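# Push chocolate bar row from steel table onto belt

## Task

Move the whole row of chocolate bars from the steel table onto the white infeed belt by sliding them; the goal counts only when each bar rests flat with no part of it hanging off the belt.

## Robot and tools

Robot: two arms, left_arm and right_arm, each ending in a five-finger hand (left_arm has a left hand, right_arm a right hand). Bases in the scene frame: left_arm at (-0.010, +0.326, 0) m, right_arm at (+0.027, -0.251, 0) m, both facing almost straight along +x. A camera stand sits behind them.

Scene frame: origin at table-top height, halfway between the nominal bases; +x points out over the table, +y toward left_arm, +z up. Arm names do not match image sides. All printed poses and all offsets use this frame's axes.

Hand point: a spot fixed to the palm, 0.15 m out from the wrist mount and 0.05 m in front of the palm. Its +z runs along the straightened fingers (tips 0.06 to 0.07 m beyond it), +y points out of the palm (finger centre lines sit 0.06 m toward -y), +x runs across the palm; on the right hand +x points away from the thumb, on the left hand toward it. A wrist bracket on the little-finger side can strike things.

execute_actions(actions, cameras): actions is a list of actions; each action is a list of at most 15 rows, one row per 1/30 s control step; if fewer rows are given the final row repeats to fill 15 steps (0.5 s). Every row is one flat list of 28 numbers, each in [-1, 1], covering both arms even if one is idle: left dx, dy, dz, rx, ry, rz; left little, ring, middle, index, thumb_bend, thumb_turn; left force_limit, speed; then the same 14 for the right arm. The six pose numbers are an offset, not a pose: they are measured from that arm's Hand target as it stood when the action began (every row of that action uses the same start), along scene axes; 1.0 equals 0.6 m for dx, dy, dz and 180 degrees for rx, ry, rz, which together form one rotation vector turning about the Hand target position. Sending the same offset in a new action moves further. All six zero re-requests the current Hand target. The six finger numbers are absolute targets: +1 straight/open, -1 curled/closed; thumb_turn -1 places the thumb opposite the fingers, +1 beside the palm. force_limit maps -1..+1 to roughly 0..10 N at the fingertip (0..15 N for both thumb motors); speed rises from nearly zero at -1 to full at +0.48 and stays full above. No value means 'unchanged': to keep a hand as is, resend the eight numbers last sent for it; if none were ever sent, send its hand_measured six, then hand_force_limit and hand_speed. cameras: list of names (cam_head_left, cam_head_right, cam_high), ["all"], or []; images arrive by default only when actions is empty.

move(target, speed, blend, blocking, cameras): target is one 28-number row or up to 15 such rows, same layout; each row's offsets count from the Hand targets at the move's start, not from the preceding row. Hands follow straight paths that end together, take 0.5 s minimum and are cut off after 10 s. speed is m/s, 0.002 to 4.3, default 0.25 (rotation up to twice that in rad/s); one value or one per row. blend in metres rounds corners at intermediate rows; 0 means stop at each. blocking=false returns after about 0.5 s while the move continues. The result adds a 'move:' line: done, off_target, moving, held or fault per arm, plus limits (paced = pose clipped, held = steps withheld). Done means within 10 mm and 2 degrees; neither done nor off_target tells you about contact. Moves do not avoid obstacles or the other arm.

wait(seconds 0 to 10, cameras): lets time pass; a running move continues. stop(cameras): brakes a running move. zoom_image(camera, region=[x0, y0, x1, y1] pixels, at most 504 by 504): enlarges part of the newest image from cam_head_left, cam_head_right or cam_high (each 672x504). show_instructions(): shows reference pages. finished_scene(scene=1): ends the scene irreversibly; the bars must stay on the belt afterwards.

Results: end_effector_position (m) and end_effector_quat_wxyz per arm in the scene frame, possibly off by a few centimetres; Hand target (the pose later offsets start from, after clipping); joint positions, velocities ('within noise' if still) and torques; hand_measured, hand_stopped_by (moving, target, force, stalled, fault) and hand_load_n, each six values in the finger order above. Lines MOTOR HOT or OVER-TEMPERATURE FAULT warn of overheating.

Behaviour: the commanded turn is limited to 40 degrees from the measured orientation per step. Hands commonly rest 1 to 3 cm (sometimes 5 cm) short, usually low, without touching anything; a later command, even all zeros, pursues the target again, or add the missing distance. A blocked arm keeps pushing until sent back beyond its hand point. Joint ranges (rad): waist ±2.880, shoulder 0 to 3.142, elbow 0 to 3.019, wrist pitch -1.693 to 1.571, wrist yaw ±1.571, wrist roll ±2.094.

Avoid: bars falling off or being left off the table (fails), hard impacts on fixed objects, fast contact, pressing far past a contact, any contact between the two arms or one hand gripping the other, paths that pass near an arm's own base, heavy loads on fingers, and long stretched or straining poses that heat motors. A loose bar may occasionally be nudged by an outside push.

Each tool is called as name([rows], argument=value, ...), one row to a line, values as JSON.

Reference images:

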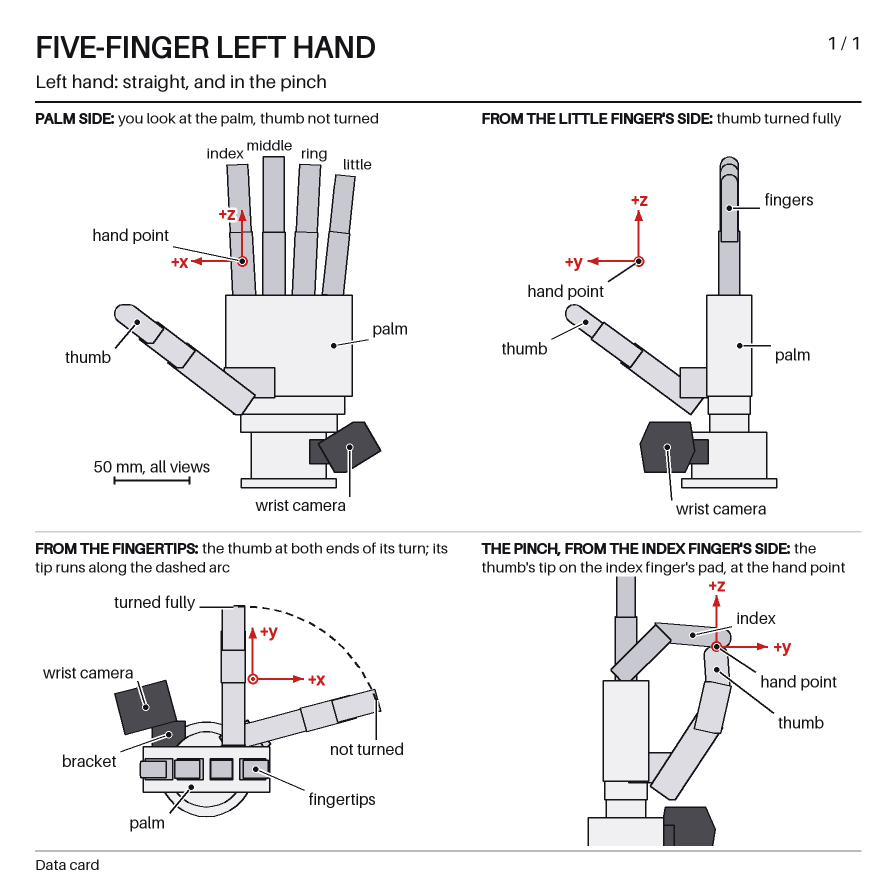

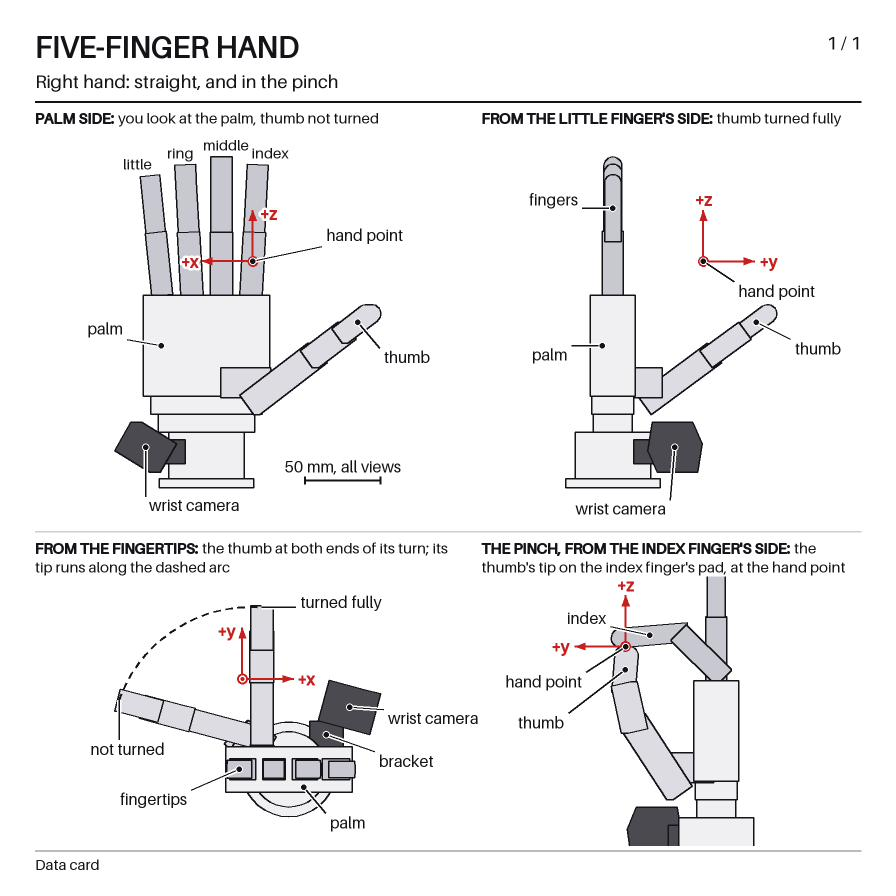

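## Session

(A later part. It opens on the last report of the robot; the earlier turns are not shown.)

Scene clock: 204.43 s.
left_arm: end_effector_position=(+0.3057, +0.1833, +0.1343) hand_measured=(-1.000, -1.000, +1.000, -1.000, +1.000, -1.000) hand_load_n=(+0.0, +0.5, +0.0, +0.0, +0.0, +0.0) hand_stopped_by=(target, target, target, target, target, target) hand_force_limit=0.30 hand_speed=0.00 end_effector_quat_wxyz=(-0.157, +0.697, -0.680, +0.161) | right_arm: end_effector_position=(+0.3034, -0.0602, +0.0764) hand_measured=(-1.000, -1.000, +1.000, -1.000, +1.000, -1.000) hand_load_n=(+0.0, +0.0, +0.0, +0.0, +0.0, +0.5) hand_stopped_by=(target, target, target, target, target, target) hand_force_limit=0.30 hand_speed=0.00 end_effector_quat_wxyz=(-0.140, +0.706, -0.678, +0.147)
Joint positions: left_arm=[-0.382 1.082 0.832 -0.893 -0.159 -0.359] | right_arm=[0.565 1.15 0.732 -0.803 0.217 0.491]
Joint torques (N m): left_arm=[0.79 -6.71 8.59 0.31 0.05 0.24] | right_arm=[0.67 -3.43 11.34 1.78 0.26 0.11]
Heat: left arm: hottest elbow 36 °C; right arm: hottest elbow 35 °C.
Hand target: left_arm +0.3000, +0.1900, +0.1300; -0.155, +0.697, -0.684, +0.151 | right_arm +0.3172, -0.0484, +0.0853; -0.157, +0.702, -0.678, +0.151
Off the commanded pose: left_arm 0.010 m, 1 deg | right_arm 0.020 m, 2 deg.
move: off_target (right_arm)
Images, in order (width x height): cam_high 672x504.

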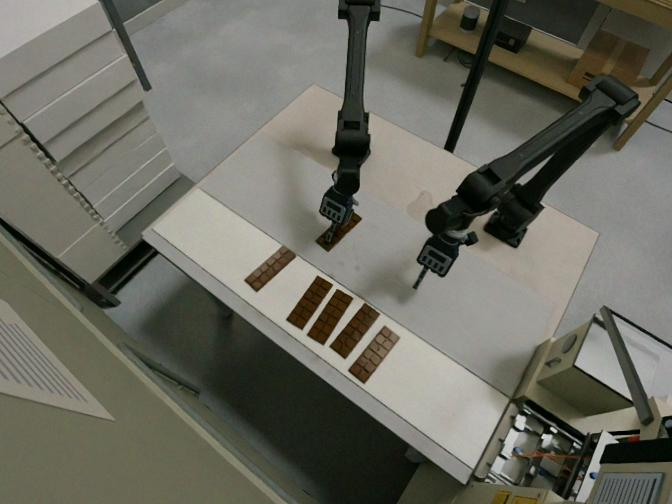

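move([
  [0,0,0,0,0,0,-1,-1,1,-1,1,-1,0.3,0,0.008,0,-0.035,0,0,0,-1,-1,1,-1,1,-1,0.3,0],
  [0,0,0,0,0,0,-1,-1,1,-1,1,-1,0.3,0,0.208,0.005,-0.035,0,0,0,-1,-1,1,-1,1,-1,0.3,0],
], speed=[0.06, 0.09], blend=[0.005, 0], cameras=["cam_high", "cam_head_left"])

zoom_image(camera="cam_high", region=[250, 170, 390, 310])

zoom_image(camera="cam_head_left", region=[190, 210, 330, 350])

Scene clock: 207.70 s.
left_arm: end_effector_position=(+0.3057, +0.1833, +0.1343) hand_measured=(-1.000, -1.000, +1.000, -1.000, +1.000, -1.000) hand_load_n=(+0.0, +0.0, +0.0, +0.0, +0.0, +0.0) hand_stopped_by=(target, target, target, target, target, target) hand_force_limit=0.30 hand_speed=0.00 end_effector_quat_wxyz=(-0.157, +0.697, -0.680, +0.161) | right_arm: end_effector_position=(+0.4285, -0.0478, +0.0694) hand_measured=(-1.000, -1.000, +1.000, -1.000, +1.000, -1.000) hand_load_n=(+0.0, +0.0, +0.5, +0.0, +0.0, +0.0) hand_stopped_by=(target, target, target, target, target, target) hand_force_limit=0.30 hand_speed=0.00 end_effector_quat_wxyz=(-0.161, +0.700, -0.679, +0.154)
Joint positions: left_arm=[-0.382 1.082 0.832 -0.893 -0.159 -0.359] | right_arm=[0.428 1.445 0.964 -0.672 0.167 0.365]
Joint torques (N m): left_arm=[0.73 -6.83 8.59 0.29 0.05 0.24] | right_arm=[-0.85 -5.13 11.48 1.29 -0.13 -0.07]
Heat: left arm: hottest elbow 36 °C; right arm: hottest elbow 35 °C.
Hand target: left_arm +0.3000, +0.1900, +0.1300; -0.155, +0.697, -0.684, +0.151 | right_arm +0.4418, -0.0456, +0.0640; -0.157, +0.702, -0.678, +0.151
Off the commanded pose: left_arm 0.010 m, 1 deg | right_arm 0.015 m, 1 deg.
move: off_target (right_arm)
Images, in order (width x height): cam_head_left 672x504, cam_high 672x504.

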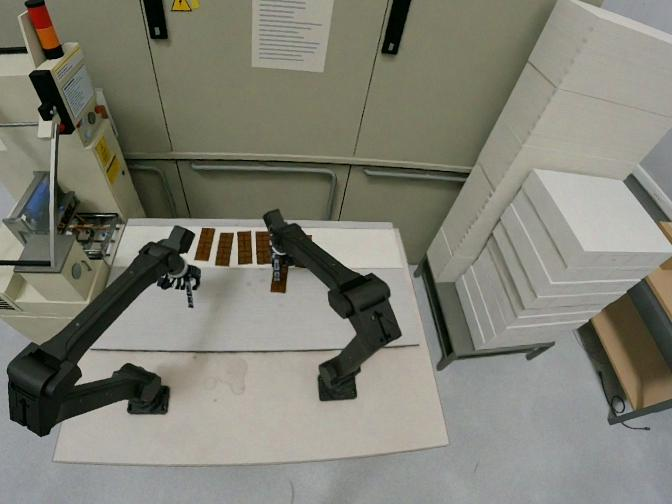

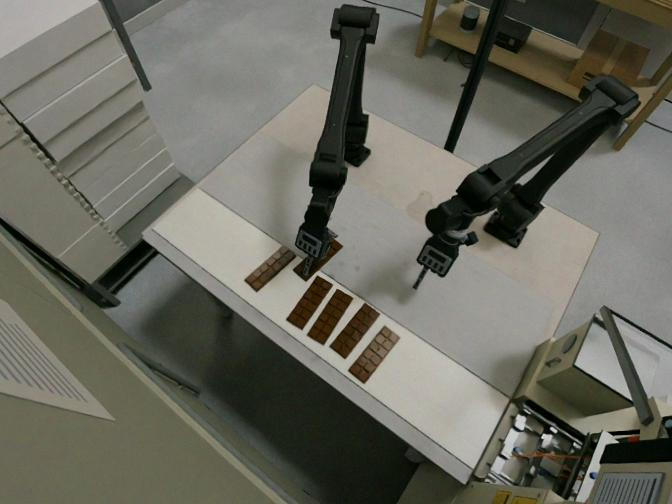

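Scaled by 3.600 from the camera's 672x504 image, which has a finer 960x720 frame.

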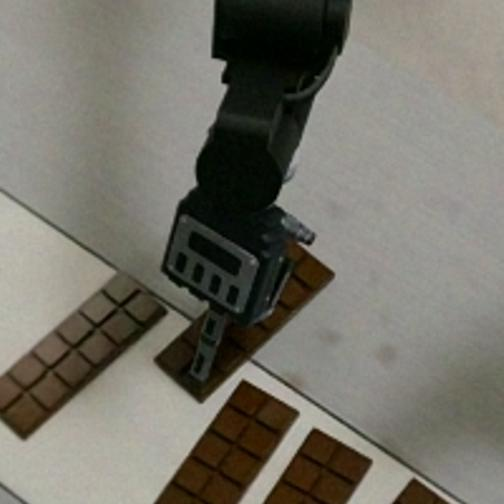

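Scaled by 3.600 from the camera's 672x504 image, which has a finer 960x720 frame.

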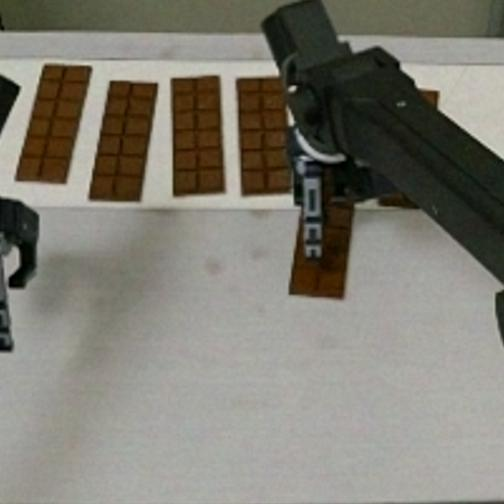

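move([
  [0,0,0,0,0,0,-1,-1,1,-1,1,-1,0.3,0,0.205,0,0.0,0,0,0,-1,-1,1,-1,1,-1,0.3,0],
], speed=0.09, cameras=["cam_high", "cam_head_left"])

zoom_image(camera="cam_high", region=[220, 220, 360, 360])

zoom_image(camera="cam_head_left", region=[190, 210, 330, 350])

Scene clock: 210.80 s.
left_arm: end_effector_position=(+0.3057, +0.1833, +0.1343) hand_measured=(-1.000, -1.000, +1.000, -1.000, +1.000, -1.000) hand_load_n=(+0.0, +0.0, +0.0, +0.0, +0.0, +0.0) hand_stopped_by=(target, target, target, target, target, target) hand_force_limit=0.30 hand_speed=0.00 end_effector_quat_wxyz=(-0.157, +0.697, -0.680, +0.161) | right_arm: end_effector_position=(+0.5534, -0.0451, +0.0703) hand_measured=(-1.000, -1.000, +1.000, -1.000, +1.000, -1.000) hand_load_n=(+0.0, +0.5, +0.5, +0.0, +0.0, +0.0) hand_stopped_by=(target, target, target, target, target, target) hand_force_limit=0.30 hand_speed=0.00 end_effector_quat_wxyz=(-0.165, +0.699, -0.678, +0.156)
Joint positions: left_arm=[-0.382 1.082 0.832 -0.893 -0.159 -0.359] | right_arm=[0.333 1.72 1.297 -0.706 0.128 0.277]
Joint torques (N m): left_arm=[0.73 -6.83 8.61 0.32 0.05 0.23] | right_arm=[-0.73 -9.35 12.53 0.39 -0.11 -0.06]
Heat: left arm: hottest elbow 36 °C; right arm: hottest elbow 36 °C.
Hand target: left_arm +0.3000, +0.1900, +0.1300; -0.155, +0.697, -0.684, +0.151 | right_arm +0.5648, -0.0455, +0.0642; -0.157, +0.702, -0.678, +0.151
Off the commanded pose: left_arm 0.010 m, 1 deg | right_arm 0.013 m, 1 deg.
move: off_target (right_arm)
Images, in order (width x height): cam_head_left 672x504, cam_high 672x504.

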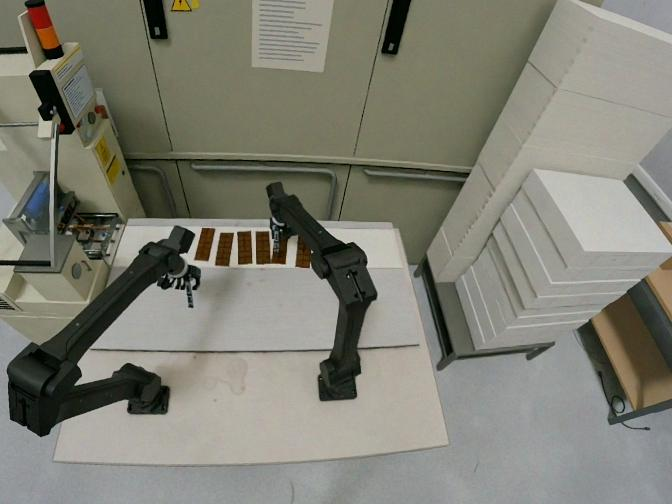

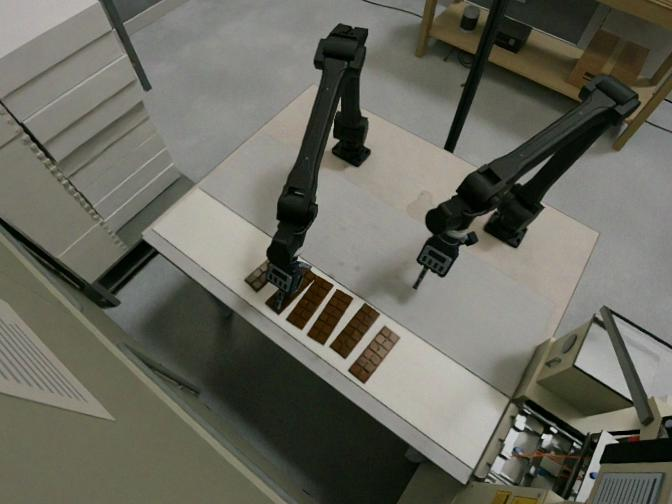

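Scaled by 3.600 from the camera's 672x504 image, which has a finer 960x720 frame.

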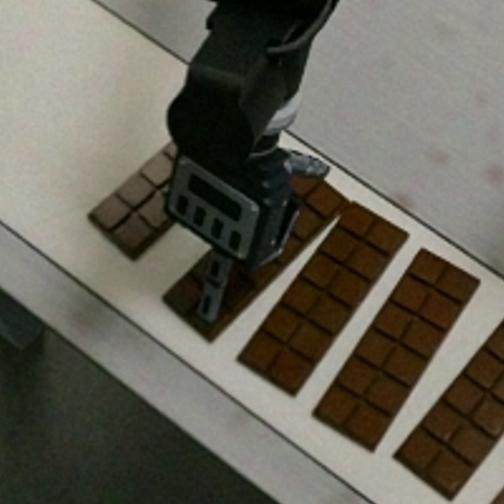

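Scaled by 3.600 from the camera's 672x504 image, which has a finer 960x720 frame.

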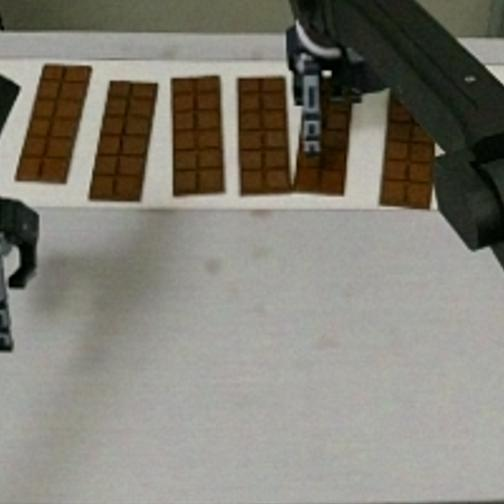

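move([
  [0,0,0,0,0,0,-1,-1,1,-1,1,-1,0.3,0,0.01,-0.02,0.08,0,0,0,-1,-1,1,-1,1,-1,0.3,0],
], speed=0.12, cameras=["cam_high", "cam_head_left"])

zoom_image(camera="cam_high", region=[220, 220, 360, 360])

zoom_image(camera="cam_head_left", region=[190, 210, 330, 350])

Scene clock: 212.43 s.
left_arm: end_effector_position=(+0.3057, +0.1833, +0.1343) hand_measured=(-1.000, -1.000, +1.000, -1.000, +1.000, -1.000) hand_load_n=(+0.0, +0.0, +0.0, +0.0, +0.0, +0.0) hand_stopped_by=(target, target, target, target, target, target) hand_force_limit=0.30 hand_speed=0.00 end_effector_quat_wxyz=(-0.157, +0.697, -0.680, +0.161) | right_arm: end_effector_position=(+0.5466, -0.0621, +0.0841) hand_measured=(-1.000, -1.000, +1.000, -1.000, +1.000, -1.000) hand_load_n=(+0.5, +0.0, +0.0, +0.0, +0.0, +0.0) hand_stopped_by=(target, target, target, target, target, target) hand_force_limit=0.30 hand_speed=0.00 end_effector_quat_wxyz=(-0.133, +0.706, -0.682, +0.139)
Joint positions: left_arm=[-0.382 1.082 0.832 -0.893 -0.159 -0.359] | right_arm=[0.307 1.721 1.35 -0.83 0.117 0.254]
Joint torques (N m): left_arm=[0.79 -6.89 8.59 0.32 0.05 0.24] | right_arm=[-0.62 -12.81 14.56 0.59 -0.07 -0.04]
Heat: left arm: hottest elbow 36 °C; right arm: hottest elbow 36 °C.
Hand target: left_arm +0.3000, +0.1900, +0.1300; -0.155, +0.697, -0.684, +0.151 | right_arm +0.5709, -0.0576, +0.1121; -0.157, +0.702, -0.678, +0.151
Off the commanded pose: left_arm 0.010 m, 1 deg | right_arm 0.037 m, 3 deg.
move: off_target (right_arm)
Images, in order (width x height): cam_head_left 672x504, cam_high 672x504.

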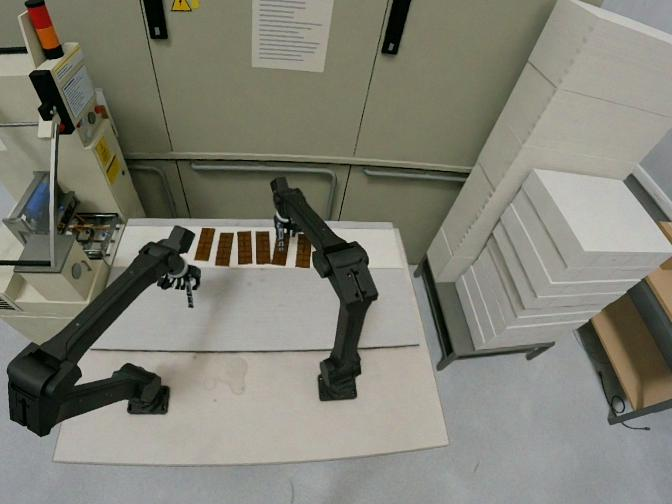

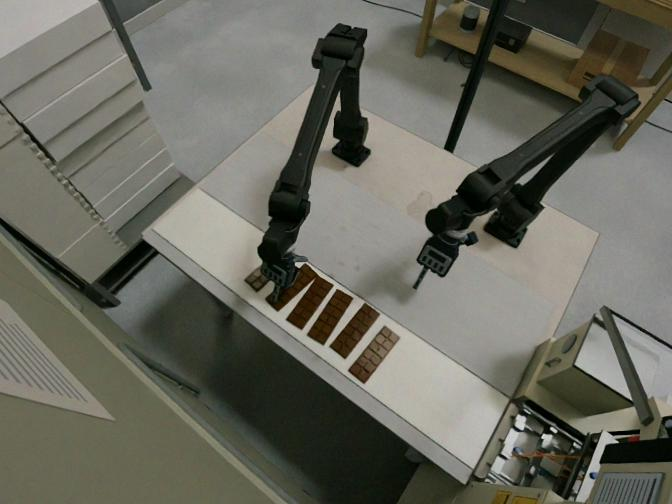

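Scaled by 3.600 from the camera's 672x504 image, which has a finer 960x720 frame.

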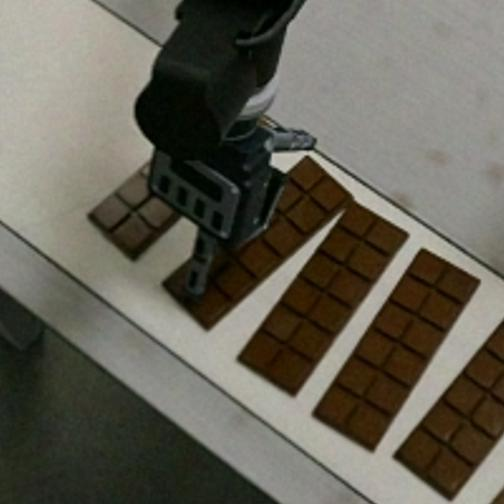

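Scaled by 3.600 from the camera's 672x504 image, which has a finer 960x720 frame.

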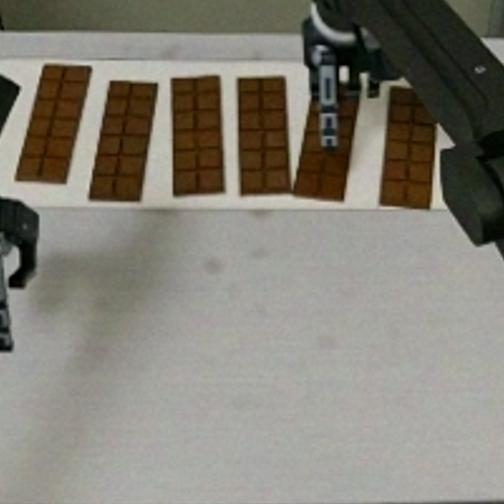

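move([
  [0,0,0,0,0,0,-1,-1,1,-1,1,-1,0.3,0,0.01,0,0.0833,0,0,0,-1,-1,1,-1,1,-1,0.3,0],
  [0,0,0,0,0,0,-1,-1,1,-1,1,-1,0.3,0,-0.105,-0.1507,0.03,0,0,0,-1,-1,1,-1,1,-1,0.3,0],
], speed=[0.12, 0.15], blend=[0.01, 0], cameras=["cam_high", "cam_head_left"])

zoom_image(camera="cam_high", region=[200, 200, 360, 360])

zoom_image(camera="cam_head_left", region=[230, 200, 350, 320])

Scene clock: 214.93 s.
left_arm: end_effector_position=(+0.3057, +0.1833, +0.1343) hand_measured=(-1.000, -1.000, +1.000, -1.000, +1.000, -1.000) hand_load_n=(+0.5, +0.0, +0.0, +0.5, +0.0, +0.0) hand_stopped_by=(target, target, target, target, target, target) hand_force_limit=0.30 hand_speed=0.00 end_effector_quat_wxyz=(-0.157, +0.697, -0.680, +0.161) | right_arm: end_effector_position=(+0.5064, -0.1456, +0.1214) hand_measured=(-1.000, -1.000, +1.000, -1.000, +1.000, -1.000) hand_load_n=(+0.0, +0.0, +0.0, +0.0, +0.0, +0.0) hand_stopped_by=(target, target, target, target, target, target) hand_force_limit=0.30 hand_speed=0.00 end_effector_quat_wxyz=(-0.143, +0.704, -0.681, +0.142)
Joint positions: left_arm=[-0.382 1.082 0.832 -0.893 -0.159 -0.359] | right_arm=[0.159 1.529 1.21 -0.849 0.056 0.12]
Joint torques (N m): left_arm=[0.67 -6.77 8.59 0.32 0.05 0.24] | right_arm=[-0.5 -12.04 8.42 1.87 -0.11 -0.03]
Heat: left arm: hottest elbow 36 °C; right arm: hottest elbow 36 °C.
Hand target: left_arm +0.3000, +0.1900, +0.1300; -0.155, +0.697, -0.684, +0.151 | right_arm +0.5078, -0.1479, +0.1302; -0.157, +0.702, -0.678, +0.151
Off the commanded pose: left_arm 0.010 m, 1 deg | right_arm 0.009 m, 2 deg.
move: done
Images, in order (width x height): cam_head_left 672x504, cam_high 672x504.

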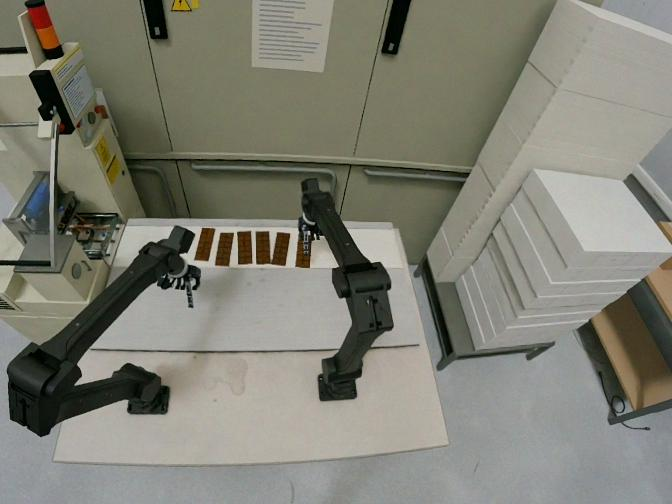

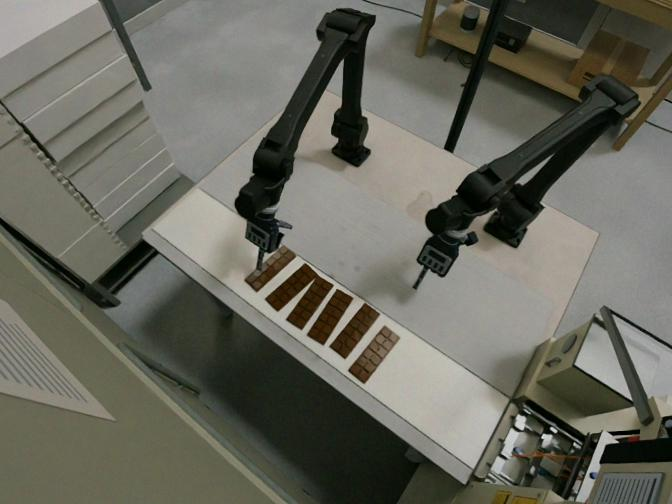

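Scaled by 3.150 from the camera's 672x504 image, which has a finer 960x720 frame.

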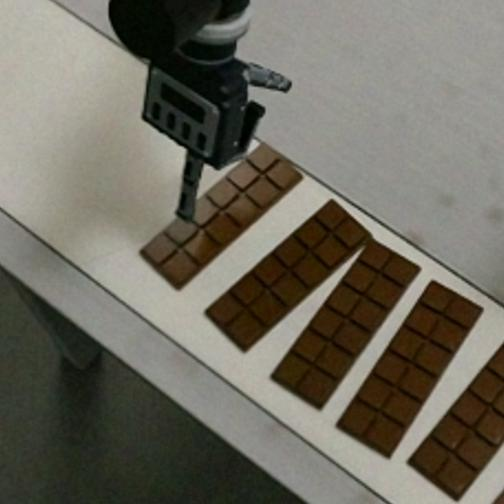

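Scaled by 4.200 from the camera's 672x504 image, which has a finer 960x720 frame.

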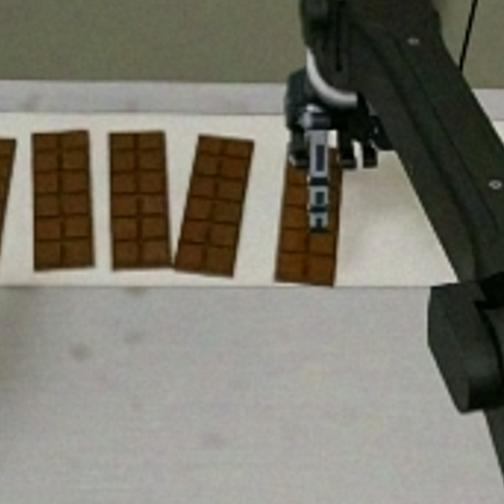

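move([
  [0,0,0,0,0,0,-1,-1,1,-1,1,-1,0.3,0,0.003,0.0,-0.12,0,0,0,-1,-1,1,-1,1,-1,0.3,0],
], speed=0.1, cameras=["cam_high"])

zoom_image(camera="cam_high", region=[200, 200, 360, 360])

Scene clock: 216.70 s.
left_arm: end_effector_position=(+0.3057, +0.1833, +0.1343) hand_measured=(-1.000, -1.000, +1.000, -1.000, +1.000, -1.000) hand_load_n=(+0.5, +0.5, +0.0, +0.0, +0.0, +0.0) hand_stopped_by=(target, target, target, target, target, target) hand_force_limit=0.30 hand_speed=0.00 end_effector_quat_wxyz=(-0.157, +0.697, -0.680, +0.161) | right_arm: end_effector_position=(+0.5105, -0.1449, +0.0711) hand_measured=(-1.000, -1.000, +1.000, -1.000, +1.000, -1.000) hand_load_n=(+0.0, +0.0, +0.0, +0.0, +0.0, +0.0) hand_stopped_by=(target, target, target, target, target, target) hand_force_limit=0.30 hand_speed=0.00 end_effector_quat_wxyz=(-0.162, +0.700, -0.678, +0.155)
Joint positions: left_arm=[-0.382 1.082 0.832 -0.893 -0.159 -0.359] | right_arm=[0.159 1.562 1.097 -0.656 0.055 0.119]
Joint torques (N m): left_arm=[0.73 -6.83 8.61 0.32 0.05 0.23] | right_arm=[-0.62 -8.59 7.98 1.92 -0.12 -0.05]
Heat: left arm: hottest elbow 36 °C; right arm: hottest elbow 36 °C.
Hand target: left_arm +0.3000, +0.1900, +0.1300; -0.155, +0.697, -0.684, +0.151 | right_arm +0.5097, -0.1480, +0.0582; -0.157, +0.702, -0.678, +0.151
Off the commanded pose: left_arm 0.010 m, 1 deg | right_arm 0.013 m, 1 deg.
move: off_target (right_arm)
Images, in order (width x height): cam_high 672x504.

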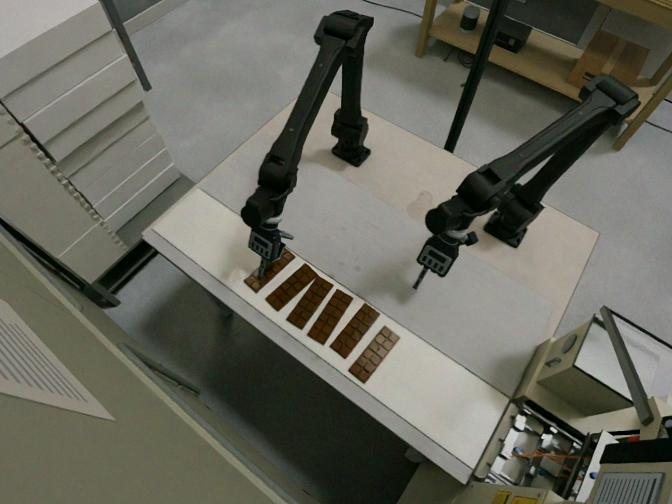

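Scaled by 3.150 from the camera's 672x504 image, which has a finer 960x720 frame.

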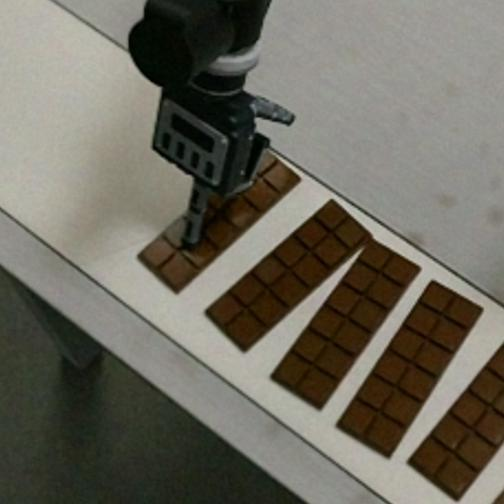

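move([
  [0,0,0,0,0,0,-1,-1,1,-1,1,-1,0.3,0,0.06,0.02,0.005,0,0,0,-1,-1,1,-1,1,-1,0.3,0],
], speed=0.06, cameras=["cam_high", "cam_head_left"])

zoom_image(camera="cam_high", region=[200, 200, 360, 360])

zoom_image(camera="cam_head_left", region=[230, 200, 350, 320])

Scene clock: 218.10 s.
left_arm: end_effector_position=(+0.3057, +0.1833, +0.1343) hand_measured=(-1.000, -1.000, +1.000, -1.000, +1.000, -1.000) hand_load_n=(+0.0, +0.5, +0.0, +0.0, +0.0, -0.5) hand_stopped_by=(target, target, target, target, target, target) hand_force_limit=0.30 hand_speed=0.00 end_effector_quat_wxyz=(-0.157, +0.697, -0.680, +0.161) | right_arm: end_effector_position=(+0.5359, -0.1407, +0.0697) hand_measured=(-1.000, -1.000, +1.000, -1.000, +1.000, -1.000) hand_load_n=(+0.0, +0.0, +0.0, +0.0, +0.0, +0.0) hand_stopped_by=(target, target, target, target, target, target) hand_force_limit=0.30 hand_speed=0.00 end_effector_quat_wxyz=(-0.165, +0.699, -0.678, +0.158)
Joint positions: left_arm=[-0.382 1.082 0.832 -0.893 -0.159 -0.359] | right_arm=[0.159 1.621 1.164 -0.656 0.055 0.119]
Joint torques (N m): left_arm=[0.73 -6.77 8.62 0.32 0.05 0.23] | right_arm=[0.44 -7.53 11.99 0.69 0.08 0.06]
Heat: left arm: hottest elbow 36 °C; right arm: hottest elbow 36 °C.
Hand target: left_arm +0.3000, +0.1900, +0.1300; -0.155, +0.697, -0.684, +0.151 | right_arm +0.5457, -0.1360, +0.0612; -0.157, +0.702, -0.678, +0.151
Off the commanded pose: left_arm 0.010 m, 1 deg | right_arm 0.014 m, 1 deg.
move: off_target (right_arm)
Images, in order (width x height): cam_head_left 672x504, cam_high 672x504.

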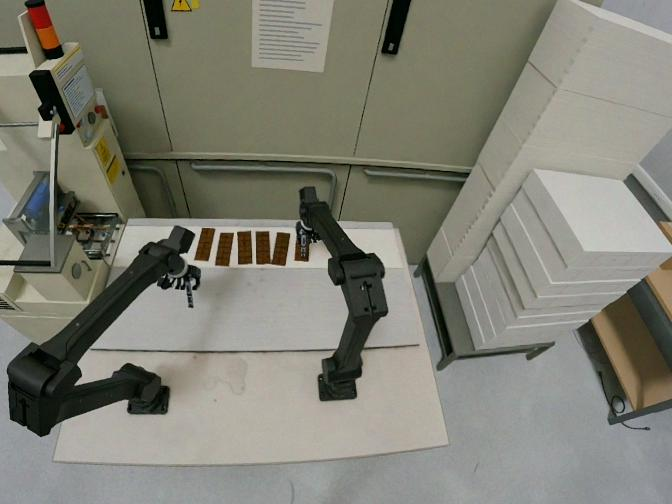

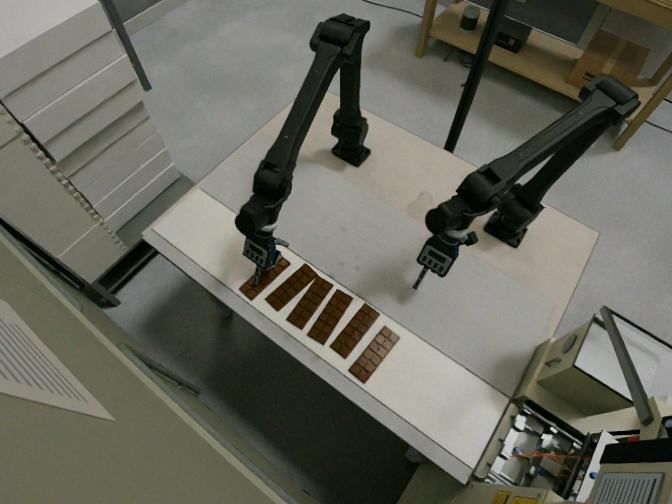

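Scaled by 3.150 from the camera's 672x504 image, which has a finer 960x720 frame.

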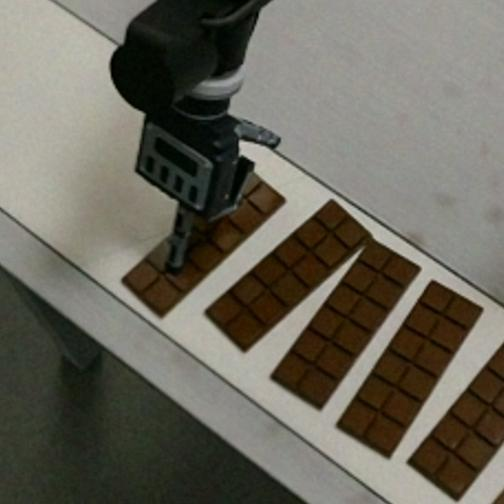

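Scaled by 4.200 from the camera's 672x504 image, which has a finer 960x720 frame.

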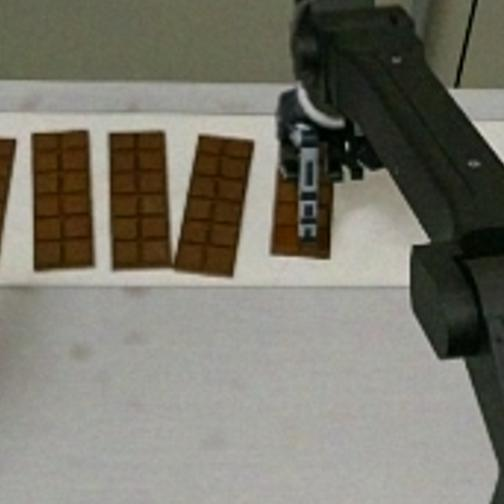

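move([
  [0,0,0,0,0,0,-1,-1,1,-1,1,-1,0.3,0,-0.0083,-0.0067,0.14,0,0,0,-1,-1,1,-1,1,-1,0.3,0],
  [0,0,0,0,0,0,-1,-1,1,-1,1,-1,0.3,0,-0.4928,-0.1067,0.125,0,0,0,-1,-1,1,-1,1,-1,0.3,0],
], speed=[0.12, 0.25], blend=[0.01, 0], cameras=["cam_high", "cam_head_left", "cam_head_right"])

zoom_image(camera="cam_high", region=[230, 230, 330, 330])

zoom_image(camera="cam_high", region=[320, 290, 420, 390])

zoom_image(camera="cam_head_left", region=[180, 210, 250, 280])

zoom_image(camera="cam_head_left", region=[250, 210, 320, 280])

Scene clock: 221.33 s.
left_arm: end_effector_position=(+0.3057, +0.1833, +0.1343) hand_measured=(-1.000, -1.000, +1.000, -1.000, +1.000, -1.000) hand_load_n=(+0.0, +0.0, +0.0, +0.0, +0.0, +0.0) hand_stopped_by=(target, target, target, target, target, target) hand_force_limit=0.30 hand_speed=0.00 end_effector_quat_wxyz=(-0.157, +0.697, -0.680, +0.161) | right_arm: end_effector_position=(+0.2552, -0.1976, +0.1376) hand_measured=(-1.000, -1.000, +1.000, -1.000, +1.000, -1.000) hand_load_n=(+0.0, +0.0, +0.0, +0.0, +0.0, +0.0) hand_stopped_by=(target, target, target, target, target, target) hand_force_limit=0.30 hand_speed=0.00 end_effector_quat_wxyz=(-0.159, +0.701, -0.678, +0.153)
Joint positions: left_arm=[-0.382 1.082 0.832 -0.893 -0.159 -0.359] | right_arm=[0.107 0.743 0.661 -1.044 0.032 0.07]
Joint torques (N m): left_arm=[0.85 -6.83 8.59 0.32 0.05 0.24] | right_arm=[-0.85 -1.26 9.14 0.75 -0.13 -0.04]
Heat: left arm: hottest elbow 36 °C; right arm: hottest elbow 36 °C.
Hand target: left_arm +0.3000, +0.1900, +0.1300; -0.155, +0.697, -0.684, +0.151 | right_arm +0.2500, -0.2001, +0.1362; -0.157, +0.702, -0.678, +0.151
Off the commanded pose: left_arm 0.010 m, 1 deg | right_arm 0.006 m, 0 deg.
move: done

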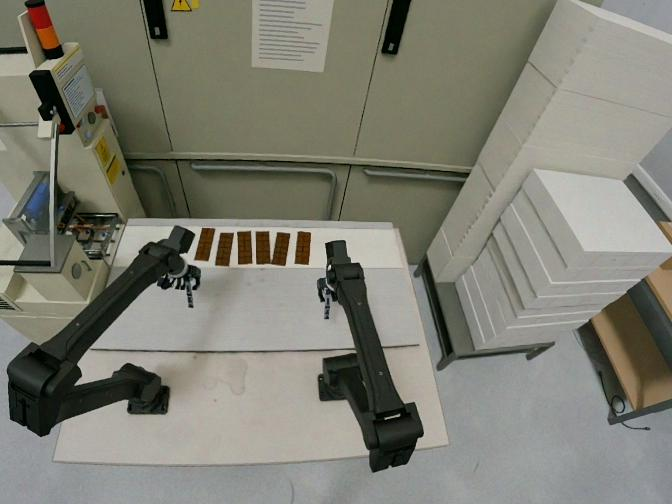

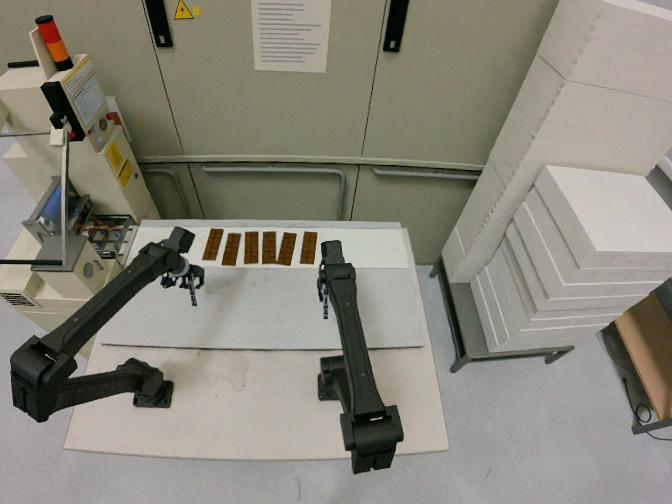

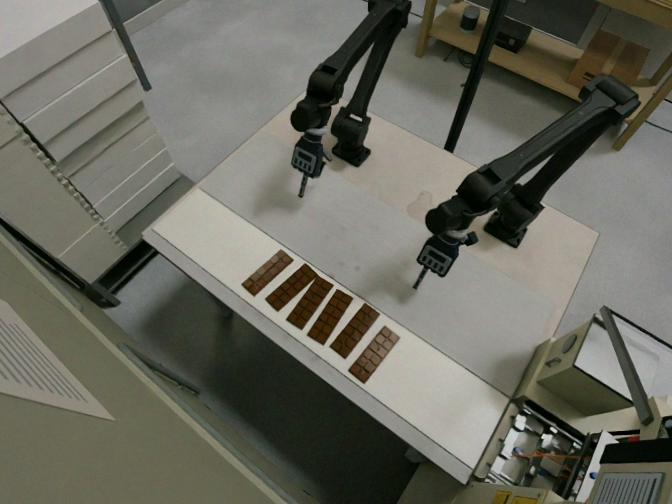

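Scaled by 5.040 from the camera's 672x504 image, which has a finer 960x720 frame.

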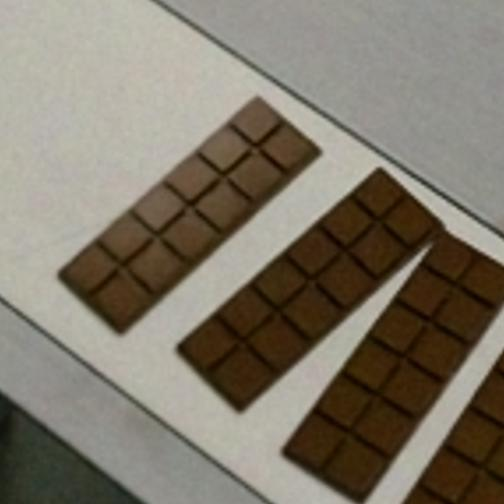

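Scaled by 5.040 from the camera's 672x504 image, which has a finer 960x720 frame.

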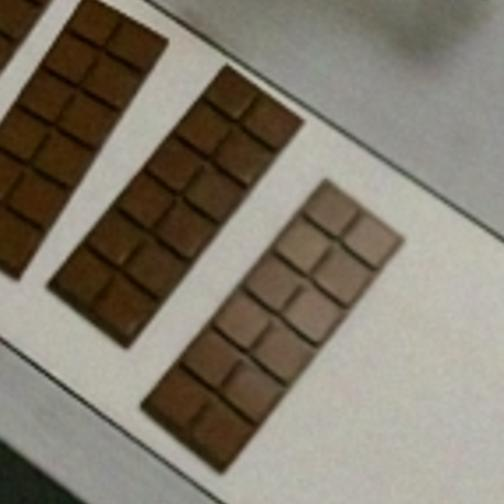

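Scaled by 7.200 from the camera's 672x504 image, which has a finer 960x720 frame.

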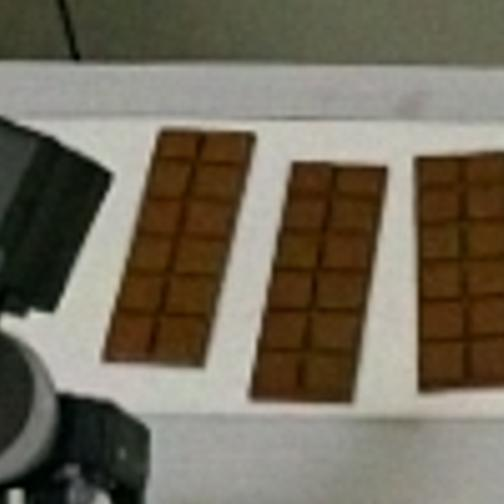

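Scaled by 7.200 from the camera's 672x504 image, which has a finer 960x720 frame.

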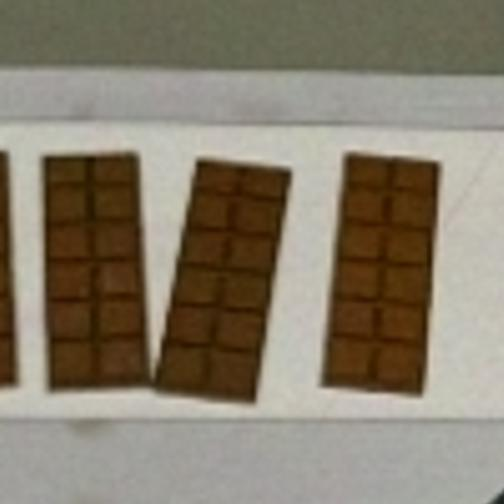

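zoom_image(camera="cam_head_right", region=[195, 215, 325, 275])

zoom_image(camera="cam_high", region=[340, 290, 380, 330])

Scaled by 3.877 from the camera's 672x504 image, which has a finer 960x720 frame.

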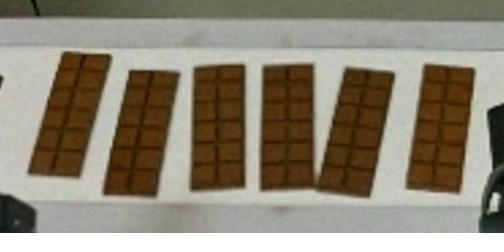

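Scaled by 12.600 from the camera's 672x504 image, which has a finer 960x720 frame.

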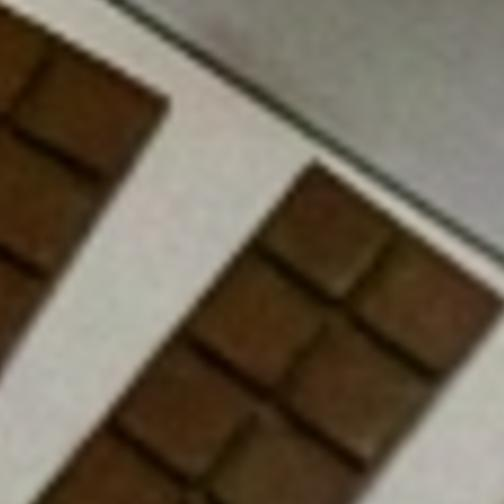

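finished_scene()

The scene is finished: the task was done.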